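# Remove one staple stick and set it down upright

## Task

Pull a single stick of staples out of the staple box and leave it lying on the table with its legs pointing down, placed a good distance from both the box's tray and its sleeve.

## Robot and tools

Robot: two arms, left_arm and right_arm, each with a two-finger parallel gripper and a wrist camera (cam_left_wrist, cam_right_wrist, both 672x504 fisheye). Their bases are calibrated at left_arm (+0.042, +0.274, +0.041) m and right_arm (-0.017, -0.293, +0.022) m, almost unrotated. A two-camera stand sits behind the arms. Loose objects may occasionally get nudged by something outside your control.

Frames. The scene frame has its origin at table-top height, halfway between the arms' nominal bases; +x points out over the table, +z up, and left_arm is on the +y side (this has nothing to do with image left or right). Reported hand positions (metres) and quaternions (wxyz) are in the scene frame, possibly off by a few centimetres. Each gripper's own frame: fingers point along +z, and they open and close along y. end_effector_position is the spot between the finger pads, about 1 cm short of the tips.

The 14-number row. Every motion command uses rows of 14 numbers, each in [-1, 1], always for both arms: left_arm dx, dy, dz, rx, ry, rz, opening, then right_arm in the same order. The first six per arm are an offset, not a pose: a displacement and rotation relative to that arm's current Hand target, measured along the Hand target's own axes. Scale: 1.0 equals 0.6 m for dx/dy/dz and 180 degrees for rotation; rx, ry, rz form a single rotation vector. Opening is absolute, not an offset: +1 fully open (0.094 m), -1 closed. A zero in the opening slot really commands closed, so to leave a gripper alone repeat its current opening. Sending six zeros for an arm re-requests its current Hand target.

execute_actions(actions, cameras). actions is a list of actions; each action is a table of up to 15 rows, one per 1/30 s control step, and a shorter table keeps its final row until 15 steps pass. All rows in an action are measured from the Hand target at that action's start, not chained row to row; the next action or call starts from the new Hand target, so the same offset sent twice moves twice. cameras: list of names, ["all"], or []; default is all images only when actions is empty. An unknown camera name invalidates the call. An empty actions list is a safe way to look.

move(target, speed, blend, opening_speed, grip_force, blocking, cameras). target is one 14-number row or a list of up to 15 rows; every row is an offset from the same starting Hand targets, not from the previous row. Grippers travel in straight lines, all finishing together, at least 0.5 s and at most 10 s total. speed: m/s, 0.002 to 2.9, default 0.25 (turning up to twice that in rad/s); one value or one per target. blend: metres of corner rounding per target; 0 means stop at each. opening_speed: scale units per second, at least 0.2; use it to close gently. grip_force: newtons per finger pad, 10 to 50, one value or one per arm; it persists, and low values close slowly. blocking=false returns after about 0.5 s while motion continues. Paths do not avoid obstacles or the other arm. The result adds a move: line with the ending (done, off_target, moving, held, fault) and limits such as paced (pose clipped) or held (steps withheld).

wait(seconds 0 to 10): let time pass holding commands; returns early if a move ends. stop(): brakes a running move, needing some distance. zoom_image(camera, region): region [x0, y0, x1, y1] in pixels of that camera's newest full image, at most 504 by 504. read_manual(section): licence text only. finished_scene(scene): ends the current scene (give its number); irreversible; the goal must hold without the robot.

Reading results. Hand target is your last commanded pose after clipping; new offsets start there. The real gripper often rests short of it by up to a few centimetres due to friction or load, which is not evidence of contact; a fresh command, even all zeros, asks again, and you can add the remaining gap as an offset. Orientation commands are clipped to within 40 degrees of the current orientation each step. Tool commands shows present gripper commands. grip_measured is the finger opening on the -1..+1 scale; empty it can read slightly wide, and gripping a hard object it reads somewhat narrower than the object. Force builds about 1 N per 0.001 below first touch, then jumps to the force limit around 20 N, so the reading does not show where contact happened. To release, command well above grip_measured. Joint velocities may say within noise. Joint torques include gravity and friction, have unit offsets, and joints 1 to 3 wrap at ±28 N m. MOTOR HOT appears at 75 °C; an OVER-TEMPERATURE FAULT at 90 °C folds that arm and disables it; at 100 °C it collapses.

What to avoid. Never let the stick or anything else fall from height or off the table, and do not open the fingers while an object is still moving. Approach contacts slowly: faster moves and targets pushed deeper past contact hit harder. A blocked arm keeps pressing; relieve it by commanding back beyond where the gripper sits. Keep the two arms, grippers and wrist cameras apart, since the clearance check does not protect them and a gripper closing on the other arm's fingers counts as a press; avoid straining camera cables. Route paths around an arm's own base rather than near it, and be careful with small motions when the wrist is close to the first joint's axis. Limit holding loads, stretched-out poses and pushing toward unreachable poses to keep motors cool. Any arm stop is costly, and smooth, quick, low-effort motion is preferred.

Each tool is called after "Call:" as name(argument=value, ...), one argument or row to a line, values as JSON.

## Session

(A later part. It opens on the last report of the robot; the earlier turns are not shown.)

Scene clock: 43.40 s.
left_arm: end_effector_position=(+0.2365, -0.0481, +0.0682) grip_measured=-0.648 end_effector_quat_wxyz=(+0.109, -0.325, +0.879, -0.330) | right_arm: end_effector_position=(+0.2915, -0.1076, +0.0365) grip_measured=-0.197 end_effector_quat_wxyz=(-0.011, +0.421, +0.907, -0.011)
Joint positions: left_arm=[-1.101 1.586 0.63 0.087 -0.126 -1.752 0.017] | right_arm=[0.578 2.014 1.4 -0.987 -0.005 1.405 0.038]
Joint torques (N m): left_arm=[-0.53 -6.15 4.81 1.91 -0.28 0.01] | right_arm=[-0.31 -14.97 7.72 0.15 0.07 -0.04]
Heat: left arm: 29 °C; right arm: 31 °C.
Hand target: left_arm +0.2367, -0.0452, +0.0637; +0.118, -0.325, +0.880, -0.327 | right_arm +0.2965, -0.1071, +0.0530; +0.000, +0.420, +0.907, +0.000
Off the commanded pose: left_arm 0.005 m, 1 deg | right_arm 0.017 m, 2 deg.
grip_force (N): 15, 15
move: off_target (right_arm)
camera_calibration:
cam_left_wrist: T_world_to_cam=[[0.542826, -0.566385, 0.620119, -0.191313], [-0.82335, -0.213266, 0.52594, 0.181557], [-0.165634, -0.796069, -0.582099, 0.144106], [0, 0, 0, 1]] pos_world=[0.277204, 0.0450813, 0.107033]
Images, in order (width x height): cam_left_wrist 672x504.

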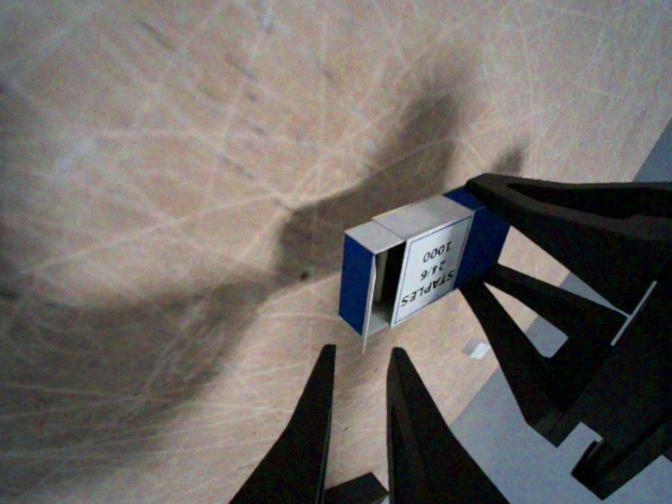

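Call:
move(
  target=[0,0,0.033,0,0,0,-0.65,0,0,0,0,0,0,-0.3],
  cameras=["cam_left_wrist"],
  speed=0.04,
)

Call:
zoom_image(
  camera="cam_left_wrist",
  region=[280, 250, 480, 400],
)

Scene clock: 44.70 s.
left_arm: end_effector_position=(+0.2385, -0.0518, +0.0457) grip_measured=-0.648 end_effector_quat_wxyz=(+0.108, -0.325, +0.883, -0.320) | right_arm: end_effector_position=(+0.2917, -0.1082, +0.0365) grip_measured=-0.197 end_effector_quat_wxyz=(-0.009, +0.421, +0.907, -0.012)
Joint positions: left_arm=[-1.101 1.682 0.63 0.16 -0.126 -1.752 0.017] | right_arm=[0.578 2.014 1.4 -0.988 -0.002 1.405 0.038]
Joint torques (N m): left_arm=[0.35 -6.64 6.16 1.84 -0.22 0.08] | right_arm=[-0.31 -14.97 7.73 0.15 0.04 -0.05]
Heat: left arm: 29 °C; right arm: 31 °C.
Hand target: left_arm +0.2451, -0.0551, +0.0487; +0.118, -0.325, +0.879, -0.327 | right_arm +0.2965, -0.1072, +0.0530; +0.000, +0.421, +0.907, +0.000
Off the commanded pose: left_arm 0.008 m, 1 deg | right_arm 0.017 m, 2 deg.
grip_force (N): 15, 15
move: off_target (right_arm)
camera_calibration:
cam_left_wrist: T_world_to_cam=[[0.549085, -0.578322, 0.603365, -0.181916], [-0.818026, -0.223925, 0.529804, 0.192187], [-0.171289, -0.784476, -0.596036, 0.130922], [0, 0, 0, 1]] pos_world=[0.279527, 0.0405346, 0.0859745]
Images, in order (width x height): cam_left_wrist 672x504.

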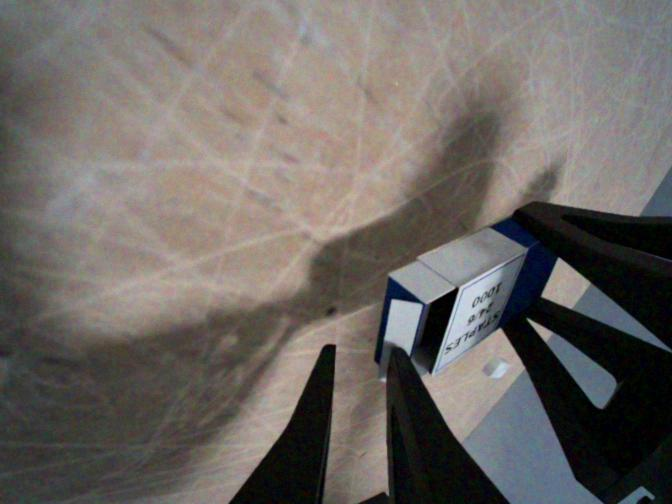

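Scaled by 2.520 from the camera's 672x504 image, which has a finer 960x720 frame.

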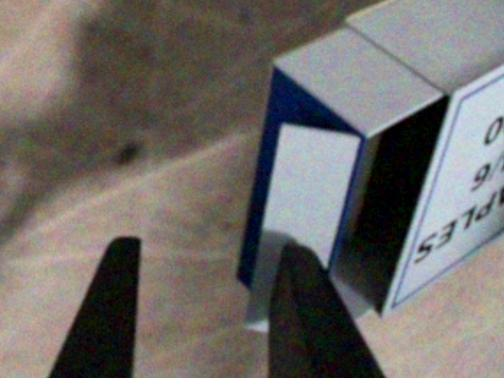

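Call:
move(
  target=[0,0,-0.035,0,0,0,-0.65,0,0,0,0,0,0,-0.3],
  cameras=["cam_left_wrist"],
  speed=0.06,
)

Call:
zoom_image(
  camera="cam_left_wrist",
  region=[280, 220, 480, 370],
)

Scene clock: 46.27 s.
left_arm: end_effector_position=(+0.2378, -0.0502, +0.0627) grip_measured=-0.648 end_effector_quat_wxyz=(+0.110, -0.325, +0.879, -0.330) | right_arm: end_effector_position=(+0.2916, -0.1081, +0.0365) grip_measured=-0.197 end_effector_quat_wxyz=(-0.010, +0.421, +0.907, -0.012)
Joint positions: left_arm=[-1.101 1.614 0.63 0.114 -0.127 -1.753 0.017] | right_arm=[0.578 2.014 1.4 -0.988 -0.003 1.405 0.038]
Joint torques (N m): left_arm=[-0.57 -9.16 4.66 1.6 -0.27 0.02] | right_arm=[-0.32 -14.97 7.72 0.15 0.05 -0.04]
Heat: left arm: 29 °C; right arm: 31 °C.
Hand target: left_arm +0.2363, -0.0446, +0.0646; +0.118, -0.325, +0.879, -0.327 | right_arm +0.2965, -0.1072, +0.0530; +0.000, +0.421, +0.907, +0.000
Off the commanded pose: left_arm 0.006 m, 1 deg | right_arm 0.017 m, 2 deg.
grip_force (N): 15, 15
move: off_target (right_arm)
camera_calibration:
cam_left_wrist: T_world_to_cam=[[0.543238, -0.56645, 0.6197, -0.189876], [-0.823259, -0.214567, 0.525552, 0.185004], [-0.164732, -0.795673, -0.582896, 0.139301], [0, 0, 0, 1]] pos_world=[0.278402, 0.0429784, 0.101634]
Images, in order (width x height): cam_left_wrist 672x504.

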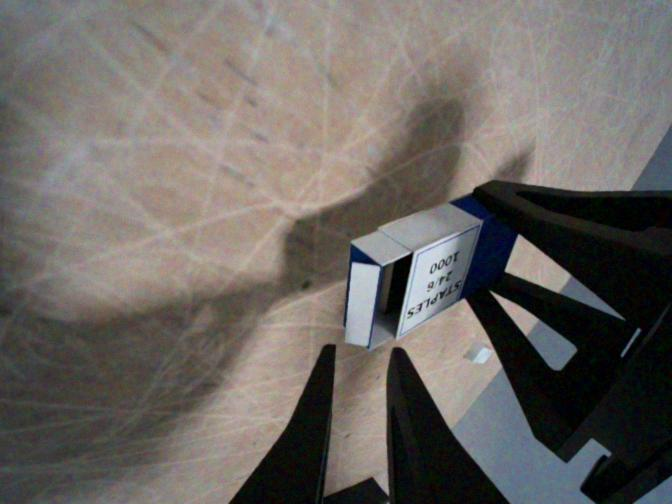

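Scaled by 2.520 from the camera's 672x504 image, which has a finer 960x720 frame.

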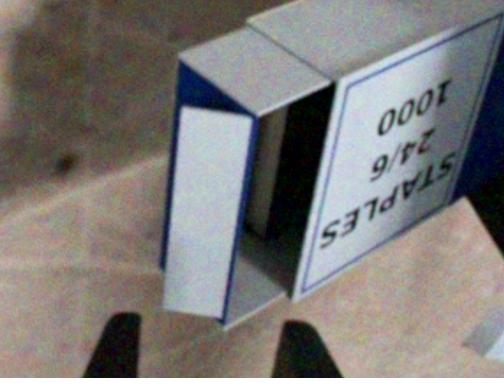

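Call:
move(
  target=[
    [-0.004,-0.022,0,0,0,0,-0.65,0,0,0,0,0,0,-0.3],
  ],
  cameras=["cam_left_wrist"],
  speed=0.04,
)

Call:
zoom_image(
  camera="cam_left_wrist",
  region=[280, 220, 480, 370],
)

Scene clock: 47.63 s.
left_arm: end_effector_position=(+0.2368, -0.0446, +0.0588) grip_measured=-0.648 end_effector_quat_wxyz=(+0.109, -0.328, +0.885, -0.314) | right_arm: end_effector_position=(+0.2916, -0.1081, +0.0365) grip_measured=-0.197 end_effector_quat_wxyz=(-0.010, +0.421, +0.907, -0.012)
Joint positions: left_arm=[-1.096 1.614 0.638 0.071 -0.127 -1.752 0.017] | right_arm=[0.578 2.014 1.4 -0.988 -0.003 1.405 0.038]
Joint torques (N m): left_arm=[0.47 -8.69 7.83 1.53 -0.17 0.13] | right_arm=[-0.31 -14.97 7.72 0.15 0.05 -0.05]
Heat: left arm: 29 °C; right arm: 31 °C.
Hand target: left_arm +0.2447, -0.0505, +0.0731; +0.118, -0.326, +0.880, -0.326 | right_arm +0.2965, -0.1072, +0.0530; +0.000, +0.421, +0.907, +0.000
Off the commanded pose: left_arm 0.018 m, 2 deg | right_arm 0.017 m, 2 deg.
grip_force (N): 15, 15
move: off_target (left_arm, right_arm)
camera_calibration:
cam_left_wrist: T_world_to_cam=[[0.555398, -0.582808, 0.593185, -0.18577], [-0.813862, -0.234469, 0.531651, 0.18398], [-0.170767, -0.778049, -0.604548, 0.144763], [0, 0, 0, 1]] pos_world=[0.277632, 0.0475023, 0.0998992]
Images, in order (width x height): cam_left_wrist 672x504.

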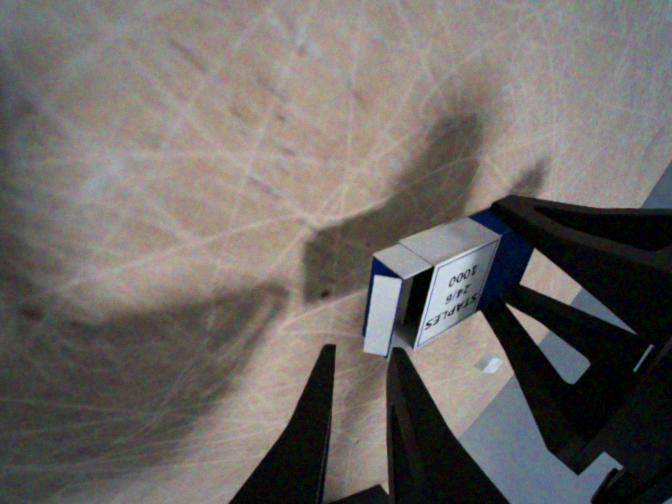

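Scaled by 2.520 from the camera's 672x504 image, which has a finer 960x720 frame.

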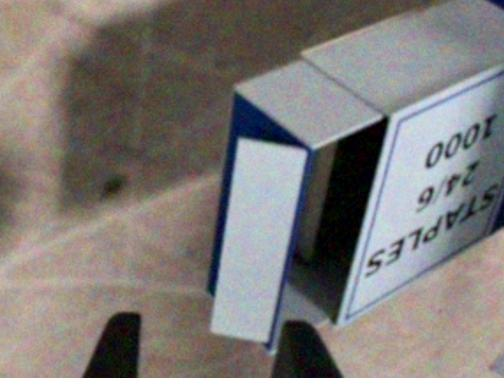

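Call:
move(
  target=[
    [0,-0.03,-0.03,0,0,0,-0.65,0,0,0,0,0,0,-0.3],
    [0,0,0,0,0,0,-0.65,0,0,0,0,0,0,-0.3],
  ],
  cameras=["cam_left_wrist"],
  speed=0.1,
)

Call:
zoom_image(
  camera="cam_left_wrist",
  region=[280, 220, 480, 370],
)

Scene clock: 49.77 s.
left_arm: end_effector_position=(+0.2418, -0.0541, +0.0768) grip_measured=-0.648 end_effector_quat_wxyz=(+0.111, -0.326, +0.879, -0.329) | right_arm: end_effector_position=(+0.2916, -0.1081, +0.0365) grip_measured=-0.197 end_effector_quat_wxyz=(-0.010, +0.421, +0.907, -0.012)
Joint positions: left_arm=[-1.096 1.589 0.679 0.04 -0.127 -1.75 0.017] | right_arm=[0.578 2.014 1.4 -0.988 -0.003 1.405 0.038]
Joint torques (N m): left_arm=[0.49 -6.5 5.08 1.87 -0.17 0.11] | right_arm=[-0.31 -14.97 7.72 0.15 0.05 -0.04]
Heat: left arm: 29 °C; right arm: 31 °C.
Hand target: left_arm +0.2447, -0.0506, +0.0732; +0.118, -0.325, +0.879, -0.327 | right_arm +0.2965, -0.1072, +0.0530; +0.000, +0.421, +0.907, +0.000
Off the commanded pose: left_arm 0.006 m, 1 deg | right_arm 0.017 m, 2 deg.
grip_force (N): 15, 15
move: off_target (right_arm)
camera_calibration:
cam_left_wrist: T_world_to_cam=[[0.544368, -0.565862, 0.619244, -0.20319], [-0.823068, -0.217803, 0.524519, 0.179904], [-0.161932, -0.795212, -0.584308, 0.144573], [0, 0, 0, 1]] pos_world=[0.282095, 0.0391726, 0.115937]
Images, in order (width x height): cam_left_wrist 672x504.

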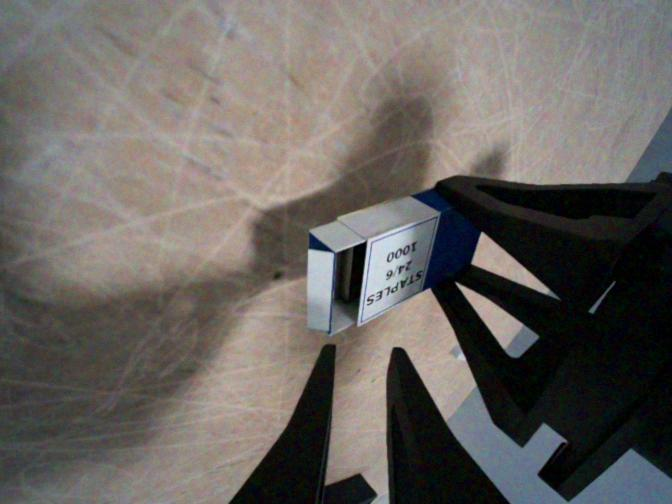

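Scaled by 2.520 from the camera's 672x504 image, which has a finer 960x720 frame.

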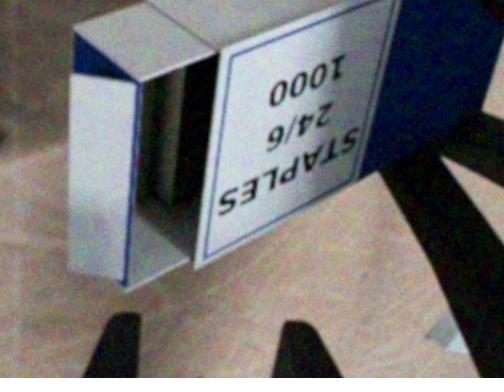

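Call:
move(
  target=[
    [0,0.011,0.025,0,0,0,-0.65,0,0,0,0,0,0,-0.3],
  ],
  cameras=["cam_left_wrist"],
  speed=0.06,
)

Call:
zoom_image(
  camera="cam_left_wrist",
  region=[280, 220, 480, 370],
)

Scene clock: 51.10 s.
left_arm: end_effector_position=(+0.2455, -0.0581, +0.0620) grip_measured=-0.648 end_effector_quat_wxyz=(+0.112, -0.327, +0.878, -0.330) | right_arm: end_effector_position=(+0.2916, -0.1081, +0.0365) grip_measured=-0.197 end_effector_quat_wxyz=(-0.010, +0.421, +0.907, -0.012)
Joint positions: left_arm=[-1.093 1.655 0.669 0.118 -0.127 -1.75 0.017] | right_arm=[0.578 2.014 1.4 -0.988 -0.003 1.405 0.038]
Joint torques (N m): left_arm=[0.46 -6.74 4.78 1.89 -0.15 0.13] | right_arm=[-0.31 -14.97 7.72 0.15 0.05 -0.04]
Heat: left arm: 29 °C; right arm: 31 °C.
Hand target: left_arm +0.2477, -0.0542, +0.0574; +0.118, -0.326, +0.880, -0.326 | right_arm +0.2965, -0.1072, +0.0530; +0.000, +0.421, +0.907, +0.000
Off the commanded pose: left_arm 0.006 m, 1 deg | right_arm 0.017 m, 2 deg.
grip_force (N): 15, 15
move: off_target (right_arm)
camera_calibration:
cam_left_wrist: T_world_to_cam=[[0.545229, -0.562805, 0.62127, -0.198453], [-0.823138, -0.21918, 0.523836, 0.189772], [-0.158647, -0.797001, -0.58277, 0.13221], [0, 0, 0, 1]] pos_world=[0.285386, 0.0352756, 0.100932]
Images, in order (width x height): cam_left_wrist 672x504.

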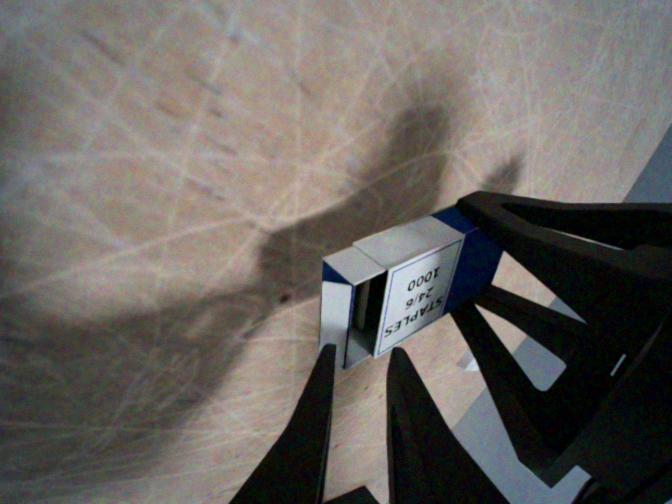

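Scaled by 2.520 from the camera's 672x504 image, which has a finer 960x720 frame.

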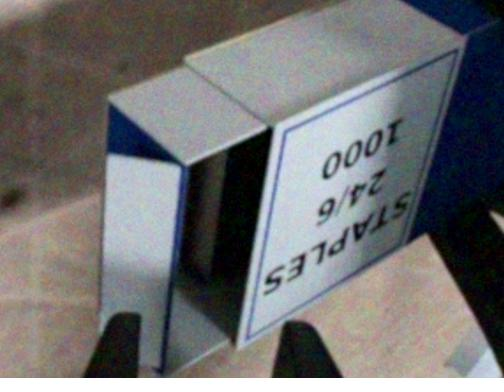

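Call:
move(
  target=[
    [0,0.016,0.004,0,0,0,-0.78,0,0,0,0,0,0,-0.3],
  ],
  cameras=["cam_left_wrist"],
  speed=0.06,
)

Call:
zoom_image(
  camera="cam_left_wrist",
  region=[280, 220, 480, 370],
)

Scene clock: 52.73 s.
left_arm: end_effector_position=(+0.2430, -0.0534, +0.0542) grip_measured=-0.778 end_effector_quat_wxyz=(+0.112, -0.327, +0.878, -0.331) | right_arm: end_effector_position=(+0.2916, -0.1081, +0.0365) grip_measured=-0.197 end_effector_quat_wxyz=(-0.010, +0.421, +0.907, -0.012)
Joint positions: left_arm=[-1.093 1.662 0.634 0.161 -0.127 -1.75 0.01] | right_arm=[0.578 2.014 1.4 -0.988 -0.003 1.405 0.038]
Joint torques (N m): left_arm=[0.09 -6.57 4.62 1.9 -0.17 0.11] | right_arm=[-0.31 -14.97 7.72 0.15 0.05 -0.04]
Heat: left arm: 29 °C; right arm: 31 °C.
Hand target: left_arm +0.2439, -0.0499, +0.0494; +0.118, -0.326, +0.879, -0.326 | right_arm +0.2965, -0.1072, +0.0530; +0.000, +0.421, +0.907, +0.000
Off the commanded pose: left_arm 0.006 m, 1 deg | right_arm 0.017 m, 2 deg.
grip_force (N): 15, 15
move: off_target (right_arm)
camera_calibration:
cam_left_wrist: T_world_to_cam=[[0.545045, -0.56237, 0.621825, -0.189614], [-0.823298, -0.218838, 0.523727, 0.192872], [-0.158449, -0.797402, -0.582275, 0.130928], [0, 0, 0, 1]] pos_world=[0.282885, 0.0399772, 0.0931304]
Images, in order (width x height): cam_left_wrist 672x504.

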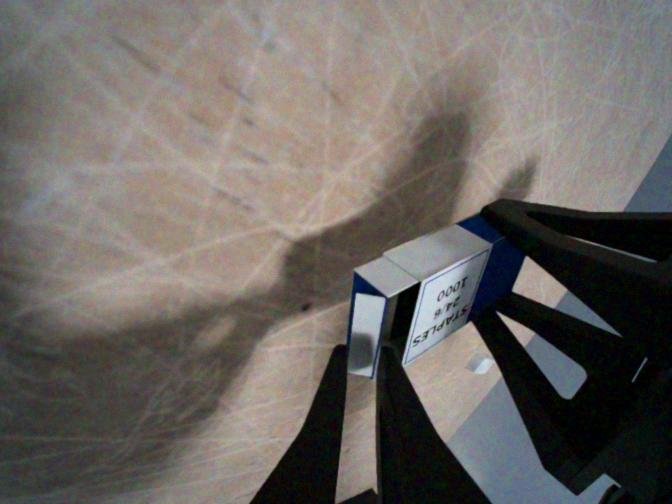

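Scaled by 2.520 from the camera's 672x504 image, which has a finer 960x720 frame.

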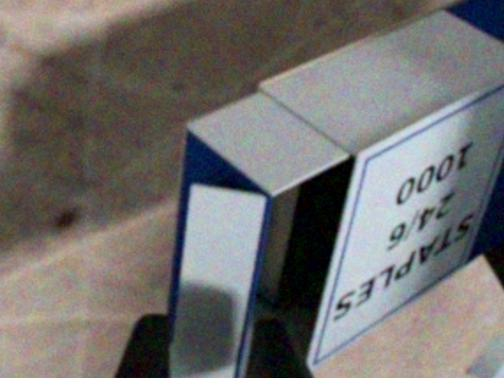

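Call:
move(
  target=[
    [0,0,0.014,0,0,0,-0.78,0,0,0,0,0,0,-0.3],
  ],
  cameras=["cam_left_wrist"],
  speed=0.06,
)

Call:
zoom_image(
  camera="cam_left_wrist",
  region=[280, 250, 480, 400],
)

Scene clock: 53.67 s.
left_arm: end_effector_position=(+0.2436, -0.0547, +0.0454) grip_measured=-0.778 end_effector_quat_wxyz=(+0.111, -0.328, +0.879, -0.327) | right_arm: end_effector_position=(+0.2924, -0.1094, +0.0365) grip_measured=-0.198 end_effector_quat_wxyz=(-0.006, +0.421, +0.907, -0.014)
Joint positions: left_arm=[-1.093 1.699 0.634 0.19 -0.127 -1.75 0.01] | right_arm=[0.578 2.014 1.4 -0.988 0.006 1.404 0.038]
Joint torques (N m): left_arm=[0.42 -6.39 5.3 1.91 -0.15 0.13] | right_arm=[-0.32 -14.97 7.72 0.15 -0.03 -0.04]
Heat: left arm: 29 °C; right arm: 32 °C.
Hand target: left_arm +0.2475, -0.0541, +0.0431; +0.118, -0.326, +0.879, -0.327 | right_arm +0.2965, -0.1072, +0.0530; +0.000, +0.420, +0.907, +0.000
Off the commanded pose: left_arm 0.005 m, 1 deg | right_arm 0.017 m, 2 deg.
grip_force (N): 15, 15
move: off_target (right_arm)
camera_calibration:
cam_left_wrist: T_world_to_cam=[[0.547323, -0.566789, 0.615783, -0.185719], [-0.821362, -0.222554, 0.525199, 0.197014], [-0.160632, -0.793234, -0.587348, 0.125912], [0, 0, 0, 1]] pos_world=[0.283694, 0.0384606, 0.0848456]
Images, in order (width x height): cam_left_wrist 672x504.

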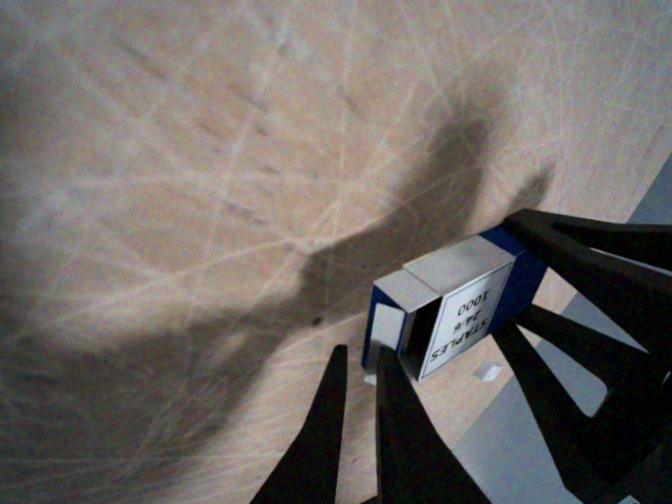

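Scaled by 2.520 from the camera's 672x504 image, which has a finer 960x720 frame.

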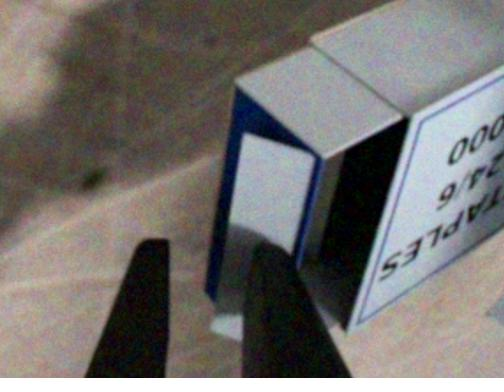

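Call:
move(
  target=[
    [0,0.01,-0.12,0,0,0,-0.6,0,0,0,0,0,0,-0.3],
    [0,0.01,-0.12,0,0,0,-0.6,-0.11,0.127,-0.04,0,0,0,-0.3],
  ],
  cameras=["cam_left_wrist"],
  speed=0.12,
)

Scene clock: 57.50 s.
left_arm: end_effector_position=(+0.2154, -0.0212, +0.0942) grip_measured=-0.602 end_effector_quat_wxyz=(+0.109, -0.325, +0.879, -0.331) | right_arm: end_effector_position=(+0.3974, -0.1053, +0.0872) grip_measured=-0.198 end_effector_quat_wxyz=(+0.010, +0.421, +0.907, +0.016)
Joint positions: left_arm=[-1.129 1.369 0.567 -0.067 -0.144 -1.774 0.019] | right_arm=[0.463 2.291 2.045 -1.288 -0.005 1.29 0.038]
Joint torques (N m): left_arm=[-0.53 -6.94 5.18 1.59 -0.29 0.02] | right_arm=[-0.38 -11.88 8.55 0.29 0.07 -0.08]
Heat: left arm: 28 °C; right arm: 32 °C.
Hand target: left_arm +0.2141, -0.0148, +0.0937; +0.118, -0.325, +0.880, -0.326 | right_arm +0.3973, -0.1082, +0.0769; +0.000, +0.420, +0.907, +0.000
Off the commanded pose: left_arm 0.006 m, 1 deg | right_arm 0.011 m, 2 deg.
grip_force (N): 15, 15
move: off_target (right_arm)
camera_calibration:
cam_left_wrist: T_world_to_cam=[[0.542478, -0.565022, 0.621665, -0.180782], [-0.823699, -0.212371, 0.525756, 0.156289], [-0.16504, -0.797276, -0.580615, 0.176903], [0, 0, 0, 1]] pos_world=[0.256002, 0.0720859, 0.132929]
Images, in order (width x height): cam_left_wrist 672x504.

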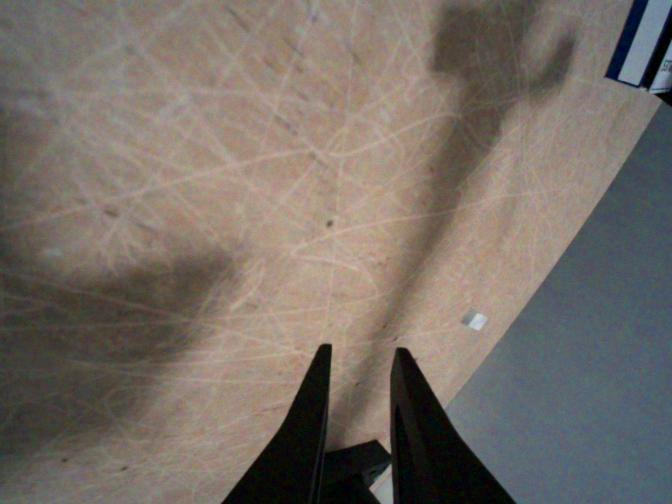

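Call:
move(
  target=[-0.134,-0.1175,0.06,0.189,0,0,-0.4,0,0,0,0,0,0,-0.3],
  cameras=["cam_left_wrist"],
  speed=0.12,
)

Call:
zoom_image(
  camera="cam_left_wrist",
  region=[240, 180, 490, 370],
)

Scene clock: 61.03 s.
left_arm: end_effector_position=(+0.3251, -0.0219, +0.1118) grip_measured=-0.402 end_effector_quat_wxyz=(+0.203, -0.285, +0.746, -0.567) | right_arm: end_effector_position=(+0.3974, -0.1053, +0.0872) grip_measured=-0.198 end_effector_quat_wxyz=(+0.010, +0.421, +0.907, +0.015)
Joint positions: left_arm=[-0.781 1.802 0.348 1.175 0.087 -1.566 0.028] | right_arm=[0.463 2.291 2.045 -1.289 -0.005 1.29 0.038]
Joint torques (N m): left_arm=[0.36 -6.15 3.67 2.54 0.03 0.16] | right_arm=[-0.36 -11.86 8.55 0.27 0.07 -0.05]
Heat: left arm: 28 °C; right arm: 32 °C.
Hand target: left_arm +0.3255, -0.0210, +0.1121; +0.208, -0.277, +0.745, -0.570 | right_arm +0.3973, -0.1082, +0.0769; +0.000, +0.420, +0.907, +0.000
Off the commanded pose: left_arm 0.001 m, 1 deg | right_arm 0.011 m, 2 deg.
grip_force (N): 15, 15
move: off_target (right_arm)
camera_calibration:
cam_left_wrist: T_world_to_cam=[[0.247163, -0.199709, 0.94817, -0.184173], [-0.968885, -0.064151, 0.239052, 0.31986], [0.0130854, -0.977753, -0.209351, 0.101212], [0, 0, 0, 1]] pos_world=[0.354104, 0.0826985, 0.119353]
Images, in order (width x height): cam_left_wrist 672x504.

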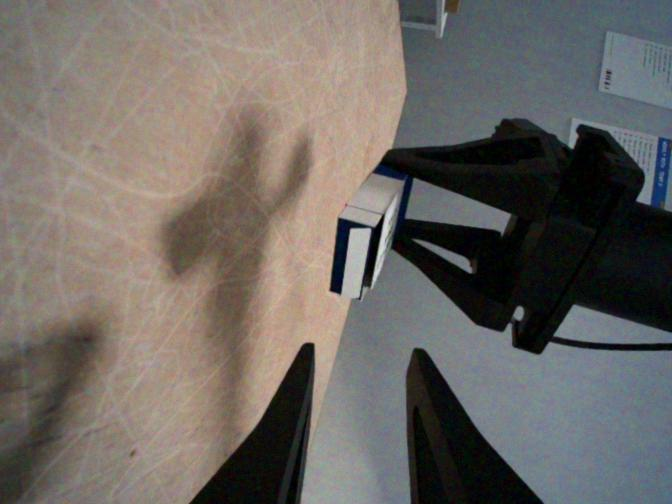

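Scaled by 2.016 from the camera's 672x504 image, which has a finer 960x720 frame.

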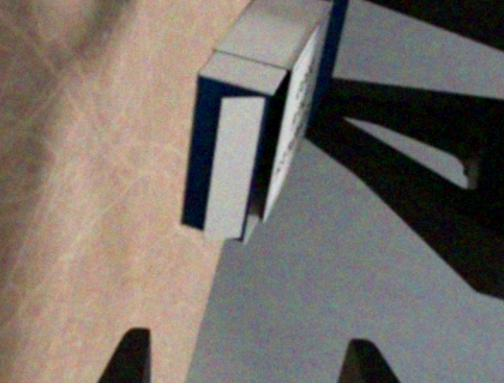

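Call:
move(
  target=[0,0,0.053,0,0,0,-0.45,0,0,0,0,0,0,-0.3],
  cameras=["cam_left_wrist"],
  speed=0.06,
)

Call:
zoom_image(
  camera="cam_left_wrist",
  region=[280, 230, 480, 380],
)

Scene clock: 62.30 s.
left_arm: end_effector_position=(+0.3418, -0.0381, +0.0982) grip_measured=-0.448 end_effector_quat_wxyz=(+0.201, -0.286, +0.750, -0.562) | right_arm: end_effector_position=(+0.3974, -0.1053, +0.0872) grip_measured=-0.198 end_effector_quat_wxyz=(+0.010, +0.421, +0.907, +0.015)
Joint positions: left_arm=[-0.781 1.917 0.443 1.181 0.087 -1.566 0.026] | right_arm=[0.463 2.291 2.045 -1.289 -0.005 1.29 0.038]
Joint torques (N m): left_arm=[-0.53 -7.08 5.55 2.42 -0.06 0.13] | right_arm=[-0.38 -11.86 8.55 0.27 0.07 -0.05]
Heat: left arm: 28 °C; right arm: 32 °C.
Hand target: left_arm +0.3453, -0.0443, +0.1034; +0.208, -0.277, +0.746, -0.569 | right_arm +0.3973, -0.1082, +0.0769; +0.000, +0.420, +0.907, +0.000
Off the commanded pose: left_arm 0.009 m, 2 deg | right_arm 0.011 m, 2 deg.
grip_force (N): 15, 15
move: off_target (right_arm)
camera_calibration:
cam_left_wrist: T_world_to_cam=[[0.256215, -0.208998, 0.943755, -0.181634], [-0.966557, -0.0664993, 0.247679, 0.336452], [0.0109948, -0.975652, -0.219046, 0.0840221], [0, 0, 0, 1]] pos_world=[0.370813, 0.066389, 0.106491]
Images, in order (width x height): cam_left_wrist 672x504.

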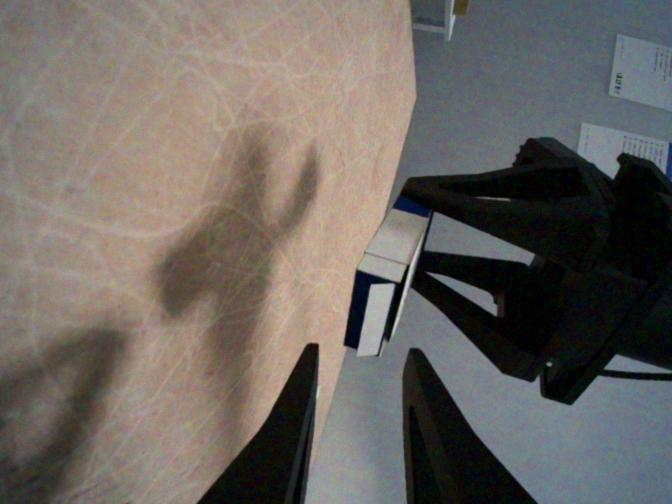

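Scaled by 2.520 from the camera's 672x504 image, which has a finer 960x720 frame.

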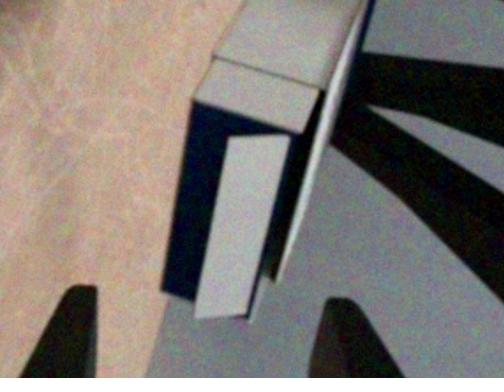

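Call:
move(
  target=[0,-0.009,0.018,0,0,0,-0.45,0,0,0,0,0,0,-0.3],
  cameras=["cam_left_wrist"],
  speed=0.06,
)

Call:
zoom_image(
  camera="cam_left_wrist",
  region=[280, 260, 480, 410],
)

Scene clock: 63.40 s.
left_arm: end_effector_position=(+0.3501, -0.0480, +0.1046) grip_measured=-0.448 end_effector_quat_wxyz=(+0.203, -0.283, +0.745, -0.569) | right_arm: end_effector_position=(+0.3974, -0.1053, +0.0872) grip_measured=-0.198 end_effector_quat_wxyz=(+0.010, +0.421, +0.907, +0.015)
Joint positions: left_arm=[-0.785 1.929 0.491 1.162 0.087 -1.566 0.026] | right_arm=[0.463 2.291 2.045 -1.289 -0.005 1.29 0.038]
Joint torques (N m): left_arm=[-0.55 -7.38 5.83 2.24 -0.09 0.11] | right_arm=[-0.38 -11.88 8.55 0.27 0.07 -0.05]
Heat: left arm: 28 °C; right arm: 32 °C.
Hand target: left_arm +0.3530, -0.0533, +0.1058; +0.208, -0.277, +0.746, -0.569 | right_arm +0.3973, -0.1082, +0.0769; +0.000, +0.420, +0.907, +0.000
Off the commanded pose: left_arm 0.006 m, 1 deg | right_arm 0.011 m, 2 deg.
grip_force (N): 15, 15
move: off_target (right_arm)
camera_calibration:
cam_left_wrist: T_world_to_cam=[[0.243406, -0.197924, 0.949515, -0.187433], [-0.969866, -0.0604459, 0.236023, 0.344873], [0.0106796, -0.978352, -0.206673, 0.0743667], [0, 0, 0, 1]] pos_world=[0.379309, 0.0565055, 0.111942]
Images, in order (width x height): cam_left_wrist 672x504.

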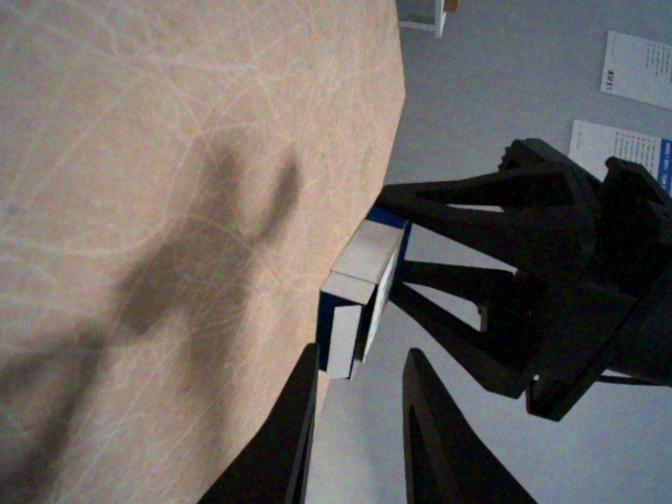

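Scaled by 2.520 from the camera's 672x504 image, which has a finer 960x720 frame.

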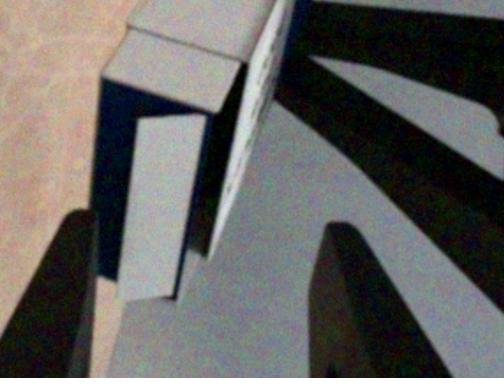

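Call:
move(
  target=[0,0,0.003,0,0,0,-0.75,0,0,0,0,0,0,-0.3],
  cameras=["cam_left_wrist"],
  speed=0.06,
)

Call:
zoom_image(
  camera="cam_left_wrist",
  region=[280, 260, 480, 410],
)

Scene clock: 65.30 s.
left_arm: end_effector_position=(+0.3511, -0.0490, +0.1038) grip_measured=-0.748 end_effector_quat_wxyz=(+0.203, -0.283, +0.746, -0.568) | right_arm: end_effector_position=(+0.3974, -0.1053, +0.0872) grip_measured=-0.198 end_effector_quat_wxyz=(+0.010, +0.421, +0.907, +0.015)
Joint positions: left_arm=[-0.785 1.934 0.497 1.161 0.087 -1.566 0.012] | right_arm=[0.463 2.291 2.045 -1.289 -0.005 1.29 0.038]
Joint torques (N m): left_arm=[-0.59 -7.43 5.9 2.23 -0.09 0.11] | right_arm=[-0.38 -11.86 8.55 0.26 0.07 -0.05]
Heat: left arm: 28 °C; right arm: 32 °C.
Hand target: left_arm +0.3542, -0.0546, +0.1053; +0.208, -0.277, +0.746, -0.569 | right_arm +0.3973, -0.1082, +0.0769; +0.000, +0.420, +0.907, +0.000
Off the commanded pose: left_arm 0.007 m, 1 deg | right_arm 0.011 m, 2 deg.
grip_force (N): 15, 15
move: off_target (right_arm)
camera_calibration:
cam_left_wrist: T_world_to_cam=[[0.24448, -0.198973, 0.94902, -0.187509], [-0.969598, -0.0607446, 0.237045, 0.345749], [0.0104821, -0.978121, -0.207775, 0.0734177], [0, 0, 0, 1]] pos_world=[0.38031, 0.0555044, 0.111246]
Images, in order (width x height): cam_left_wrist 672x504.

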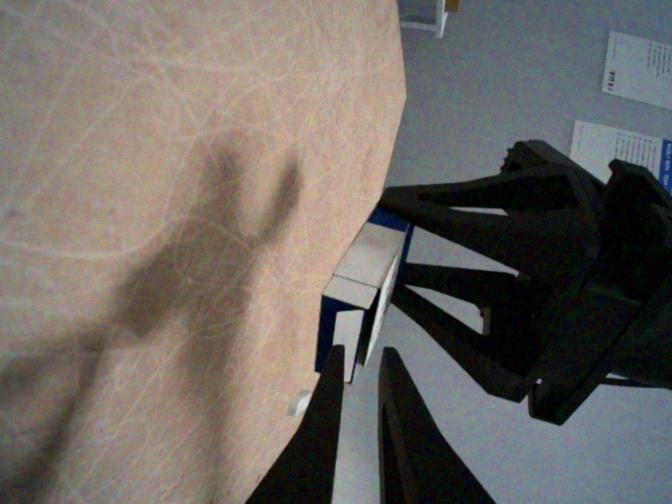

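Scaled by 2.520 from the camera's 672x504 image, which has a finer 960x720 frame.

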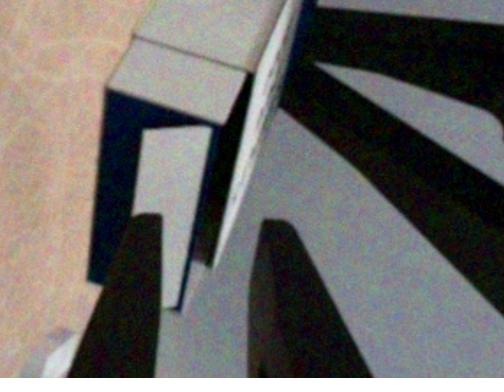

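Call:
move(
  target=[0,0,0,0,0,0,-1,0,0,0,0,0,0,-0.3],
  cameras=["cam_left_wrist"],
  speed=0.06,
)

Call:
zoom_image(
  camera="cam_left_wrist",
  region=[280, 260, 480, 410],
)

Scene clock: 66.87 s.
left_arm: end_effector_position=(+0.3511, -0.0490, +0.1038) grip_measured=-0.982 end_effector_quat_wxyz=(+0.203, -0.283, +0.746, -0.568) | right_arm: end_effector_position=(+0.3974, -0.1053, +0.0872) grip_measured=-0.198 end_effector_quat_wxyz=(+0.010, +0.421, +0.907, +0.015)
Joint positions: left_arm=[-0.785 1.934 0.497 1.161 0.087 -1.566 0.001] | right_arm=[0.463 2.291 2.045 -1.289 -0.005 1.29 0.038]
Joint torques (N m): left_arm=[-0.64 -7.43 5.9 2.23 -0.09 0.12] | right_arm=[-0.38 -11.88 8.54 0.27 0.07 -0.05]
Heat: left arm: 28 °C; right arm: 33 °C.
Hand target: left_arm +0.3542, -0.0546, +0.1053; +0.208, -0.277, +0.746, -0.569 | right_arm +0.3973, -0.1082, +0.0769; +0.000, +0.420, +0.907, +0.000
Off the commanded pose: left_arm 0.007 m, 1 deg | right_arm 0.011 m, 2 deg.
grip_force (N): 15, 15
move: off_target (right_arm)
camera_calibration:
cam_left_wrist: T_world_to_cam=[[0.24448, -0.198973, 0.94902, -0.187509], [-0.969598, -0.0607446, 0.237045, 0.345749], [0.0104821, -0.978121, -0.207775, 0.0734177], [0, 0, 0, 1]] pos_world=[0.38031, 0.0555044, 0.111246]
Images, in order (width x height): cam_left_wrist 672x504.

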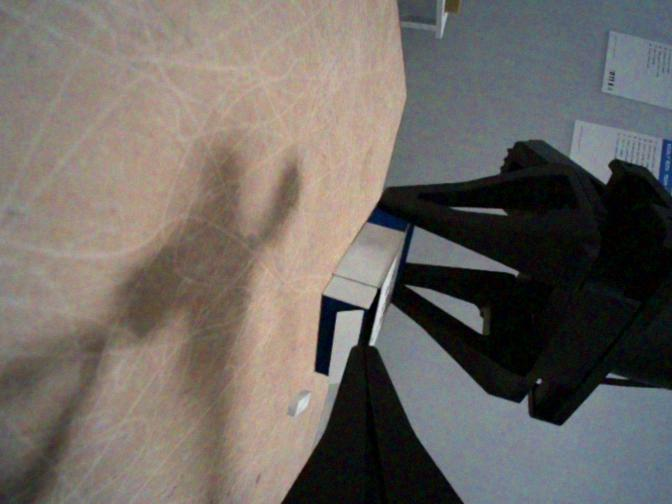

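Scaled by 2.520 from the camera's 672x504 image, which has a finer 960x720 frame.

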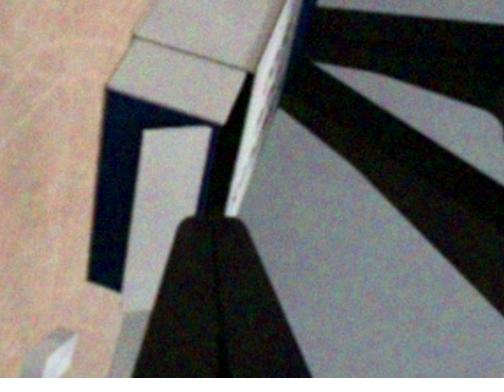

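Call:
move(
  target=[
    [0,0,-0.01,0,0,0,-0.5,0,0,0,0,0,0,-0.3],
    [0,0.003,0.012,0,0,0,-0.5,0,0,0,0,0,0,-0.3],
  ],
  cameras=["cam_left_wrist"],
  speed=0.06,
)

Call:
zoom_image(
  camera="cam_left_wrist",
  region=[280, 260, 480, 410],
)

Scene clock: 68.43 s.
left_arm: end_effector_position=(+0.3552, -0.0538, +0.0993) grip_measured=-0.502 end_effector_quat_wxyz=(+0.202, -0.283, +0.747, -0.567) | right_arm: end_effector_position=(+0.3974, -0.1053, +0.0872) grip_measured=-0.198 end_effector_quat_wxyz=(+0.010, +0.421, +0.907, +0.015)
Joint positions: left_arm=[-0.786 1.965 0.524 1.161 0.087 -1.566 0.023] | right_arm=[0.463 2.291 2.045 -1.289 -0.005 1.29 0.038]
Joint torques (N m): left_arm=[-0.69 -7.71 5.87 2.29 -0.11 0.12] | right_arm=[-0.38 -11.86 8.55 0.27 0.06 -0.05]
Heat: left arm: 28 °C; right arm: 33 °C.
Hand target: left_arm +0.3583, -0.0596, +0.1018; +0.208, -0.277, +0.746, -0.570 | right_arm +0.3973, -0.1082, +0.0769; +0.000, +0.420, +0.907, +0.000
Off the commanded pose: left_arm 0.007 m, 1 deg | right_arm 0.011 m, 2 deg.
grip_force (N): 15, 15
move: off_target (right_arm)
camera_calibration:
cam_left_wrist: T_world_to_cam=[[0.247093, -0.201999, 0.947703, -0.186133], [-0.968952, -0.0603744, 0.239765, 0.349993], [0.00878473, -0.977523, -0.210645, 0.0687158], [0, 0, 0, 1]] pos_world=[0.384515, 0.0507031, 0.106958]
Images, in order (width x height): cam_left_wrist 672x504.

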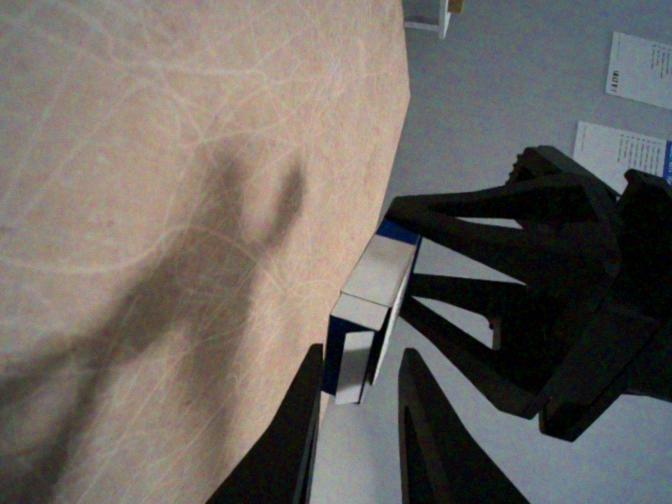

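Scaled by 2.520 from the camera's 672x504 image, which has a finer 960x720 frame.

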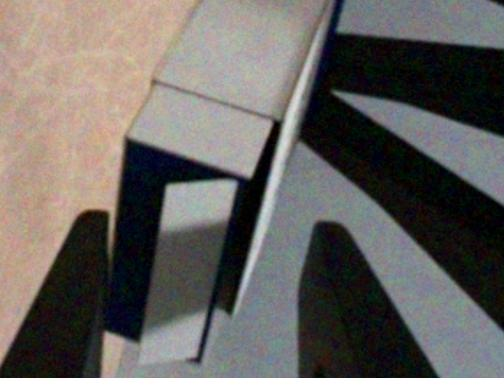

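Call:
move(
  target=[
    [0,0,0,0,0,0,-0.8,0,0,0,0,0,0,-0.3],
  ],
  cameras=["cam_left_wrist"],
  speed=0.06,
)

Call:
zoom_image(
  camera="cam_left_wrist",
  region=[280, 260, 480, 410],
)

Scene clock: 70.57 s.
left_arm: end_effector_position=(+0.3551, -0.0537, +0.0992) grip_measured=-0.798 end_effector_quat_wxyz=(+0.202, -0.283, +0.747, -0.567) | right_arm: end_effector_position=(+0.3974, -0.1053, +0.0872) grip_measured=-0.198 end_effector_quat_wxyz=(+0.010, +0.421, +0.907, +0.015)
Joint positions: left_arm=[-0.786 1.965 0.524 1.16 0.087 -1.566 0.01] | right_arm=[0.463 2.291 2.045 -1.289 -0.005 1.29 0.038]
Joint torques (N m): left_arm=[-0.68 -7.71 5.82 2.3 -0.11 0.11] | right_arm=[-0.38 -11.86 8.55 0.27 0.07 -0.05]
Heat: left arm: 28 °C; right arm: 33 °C.
Hand target: left_arm +0.3583, -0.0597, +0.1019; +0.208, -0.277, +0.745, -0.570 | right_arm +0.3973, -0.1082, +0.0769; +0.000, +0.420, +0.907, +0.000
Off the commanded pose: left_arm 0.007 m, 1 deg | right_arm 0.011 m, 2 deg.
grip_force (N): 15, 15
move: off_target (right_arm)
camera_calibration:
cam_left_wrist: T_world_to_cam=[[0.247633, -0.202584, 0.947438, -0.18617], [-0.968816, -0.0604419, 0.240296, 0.349918], [0.00858476, -0.977398, -0.211234, 0.0689259], [0, 0, 0, 1]] pos_world=[0.384516, 0.0508026, 0.10686]
Images, in order (width x height): cam_left_wrist 672x504.

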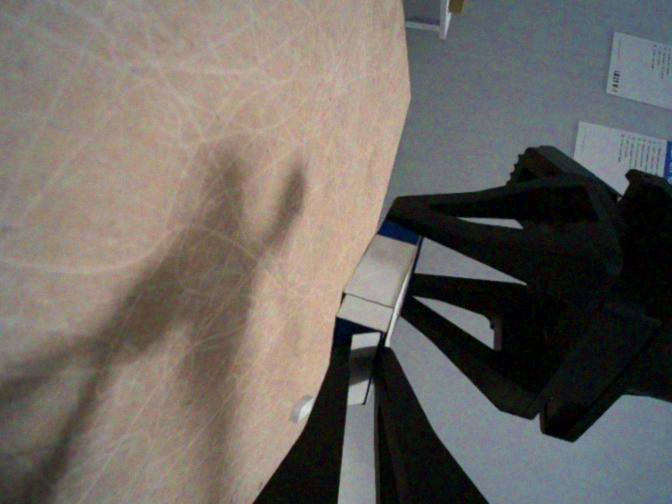

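Scaled by 2.520 from the camera's 672x504 image, which has a finer 960x720 frame.

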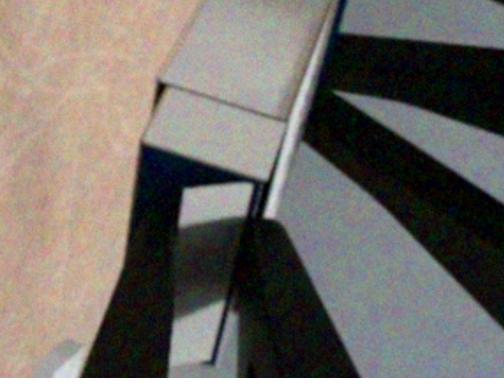

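Call:
move(
  target=[
    [0,0,0,0,0,0,-1,0,0,0,0,0,0,-0.3],
  ],
  cameras=["cam_left_wrist"],
  speed=0.06,
  grip_force=[30,15],
)

Call:
zoom_image(
  camera="cam_left_wrist",
  region=[280, 260, 480, 410],
)

Scene clock: 71.50 s.
left_arm: end_effector_position=(+0.3552, -0.0538, +0.0993) grip_measured=-0.989 end_effector_quat_wxyz=(+0.202, -0.283, +0.747, -0.567) | right_arm: end_effector_position=(+0.3978, -0.1069, +0.0852) grip_measured=-0.198 end_effector_quat_wxyz=(+0.012, +0.420, +0.907, +0.011)
Joint positions: left_arm=[-0.786 1.965 0.524 1.161 0.087 -1.566 0.001] | right_arm=[0.463 2.295 2.045 -1.289 0.004 1.289 0.038]
Joint torques (N m): left_arm=[-0.68 -7.65 5.81 2.26 -0.11 0.11] | right_arm=[-0.39 -12.37 8.62 0.25 -0.03 -0.04]
Heat: left arm: 28 °C; right arm: 33 °C.
Hand target: left_arm +0.3583, -0.0596, +0.1018; +0.208, -0.277, +0.745, -0.570 | right_arm +0.3973, -0.1082, +0.0770; +0.000, +0.420, +0.907, +0.000
Off the commanded pose: left_arm 0.007 m, 1 deg | right_arm 0.008 m, 2 deg.
grip_force (N): 30, 15
move: done
camera_calibration:
cam_left_wrist: T_world_to_cam=[[0.247093, -0.201999, 0.947703, -0.186133], [-0.968952, -0.0603744, 0.239765, 0.349993], [0.00878473, -0.977523, -0.210645, 0.0687158], [0, 0, 0, 1]] pos_world=[0.384515, 0.0507031, 0.106958]
Images, in order (width x height): cam_left_wrist 672x504.

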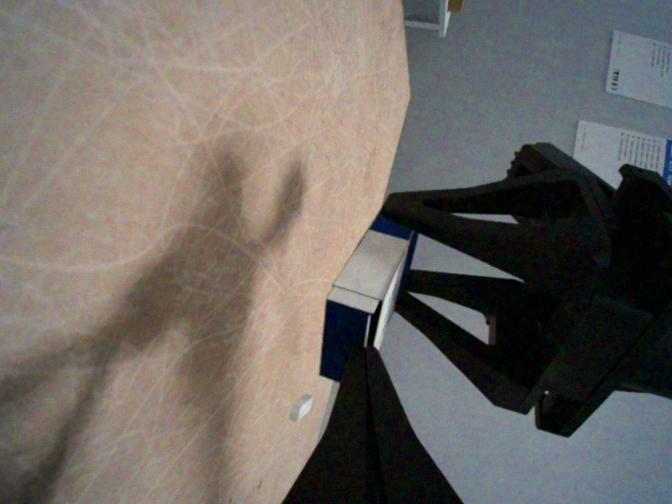

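Scaled by 2.520 from the camera's 672x504 image, which has a finer 960x720 frame.

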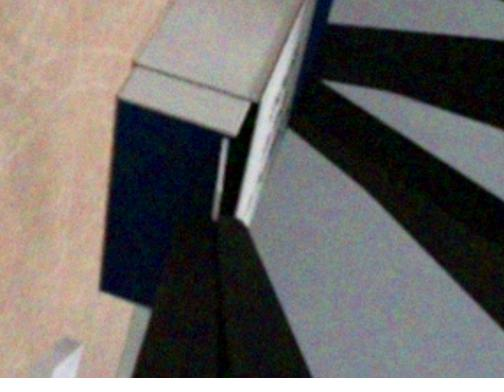

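Call:
move(
  target=[
    [0,0.012,-0.042,0,0,0,-1,0,0,0,0,0,0,-0.3],
  ],
  cameras=["all"],
  speed=0.05,
  grip_force=[50,20],
)

Call:
zoom_image(
  camera="cam_left_wrist",
  region=[280, 200, 480, 350],
)

Scene clock: 72.60 s.
left_arm: end_effector_position=(+0.3412, -0.0401, +0.0879) grip_measured=-0.989 end_effector_quat_wxyz=(+0.197, -0.286, +0.754, -0.557) | right_arm: end_effector_position=(+0.3941, -0.1048, +0.0852) grip_measured=-0.202 end_effector_quat_wxyz=(+0.003, +0.420, +0.908, +0.012)
Joint positions: left_arm=[-0.786 1.959 0.45 1.201 0.087 -1.565 0.001] | right_arm=[0.464 2.295 2.045 -1.298 -0.012 1.289 0.037]
Joint torques (N m): left_arm=[-0.06 -10.91 2.95 2.49 -0.05 0.12] | right_arm=[-0.46 -12.25 8.54 0.33 0.13 -0.03]
Heat: left arm: 29 °C; right arm: 33 °C.
Hand target: left_arm +0.3413, -0.0397, +0.1015; +0.208, -0.277, +0.745, -0.570 | right_arm +0.3972, -0.1082, +0.0770; +0.000, +0.420, +0.907, +0.000
Off the commanded pose: left_arm 0.014 m, 2 deg | right_arm 0.009 m, 1 deg.
grip_force (N): 50, 20
move: off_target (left_arm)
camera_calibration:
cam_left_wrist: T_world_to_cam=[[0.264476, -0.220645, 0.938812, -0.174988], [-0.964383, -0.0648532, 0.256438, 0.336913], [0.00430338, -0.973196, -0.229938, 0.0832766], [0, 0, 0, 1]] pos_world=[0.370835, 0.0642841, 0.0970323]
cam_right_wrist: T_world_to_cam=[[-0.73383, -0.676905, -0.0573867, 0.22741], [-0.570814, 0.5686, 0.592339, 0.271448], [-0.368327, 0.467433, -0.803642, 0.362211], [0, 0, 0, 1]] pos_world=[0.455239, -0.16972, 0.143349]

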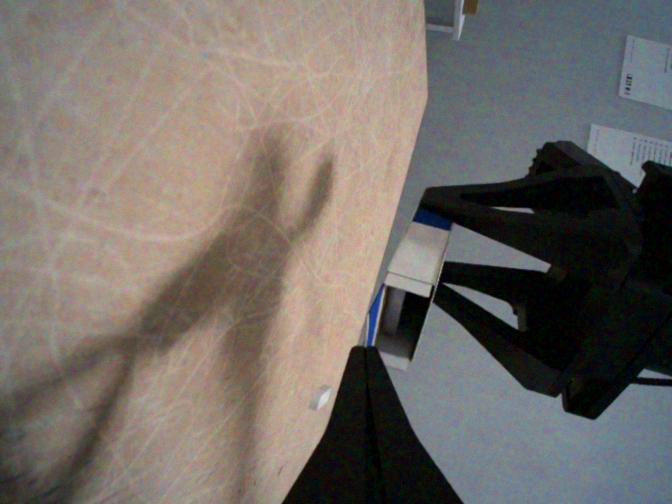

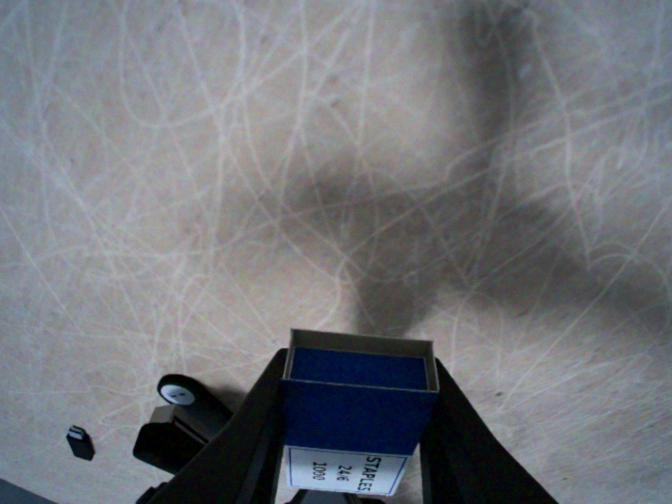

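Scaled by 2.520 from the camera's 672x504 image, which has a finer 960x720 frame.

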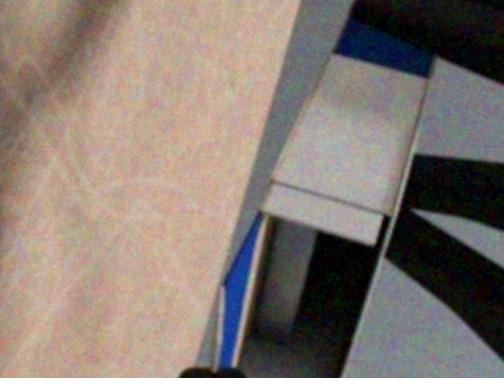

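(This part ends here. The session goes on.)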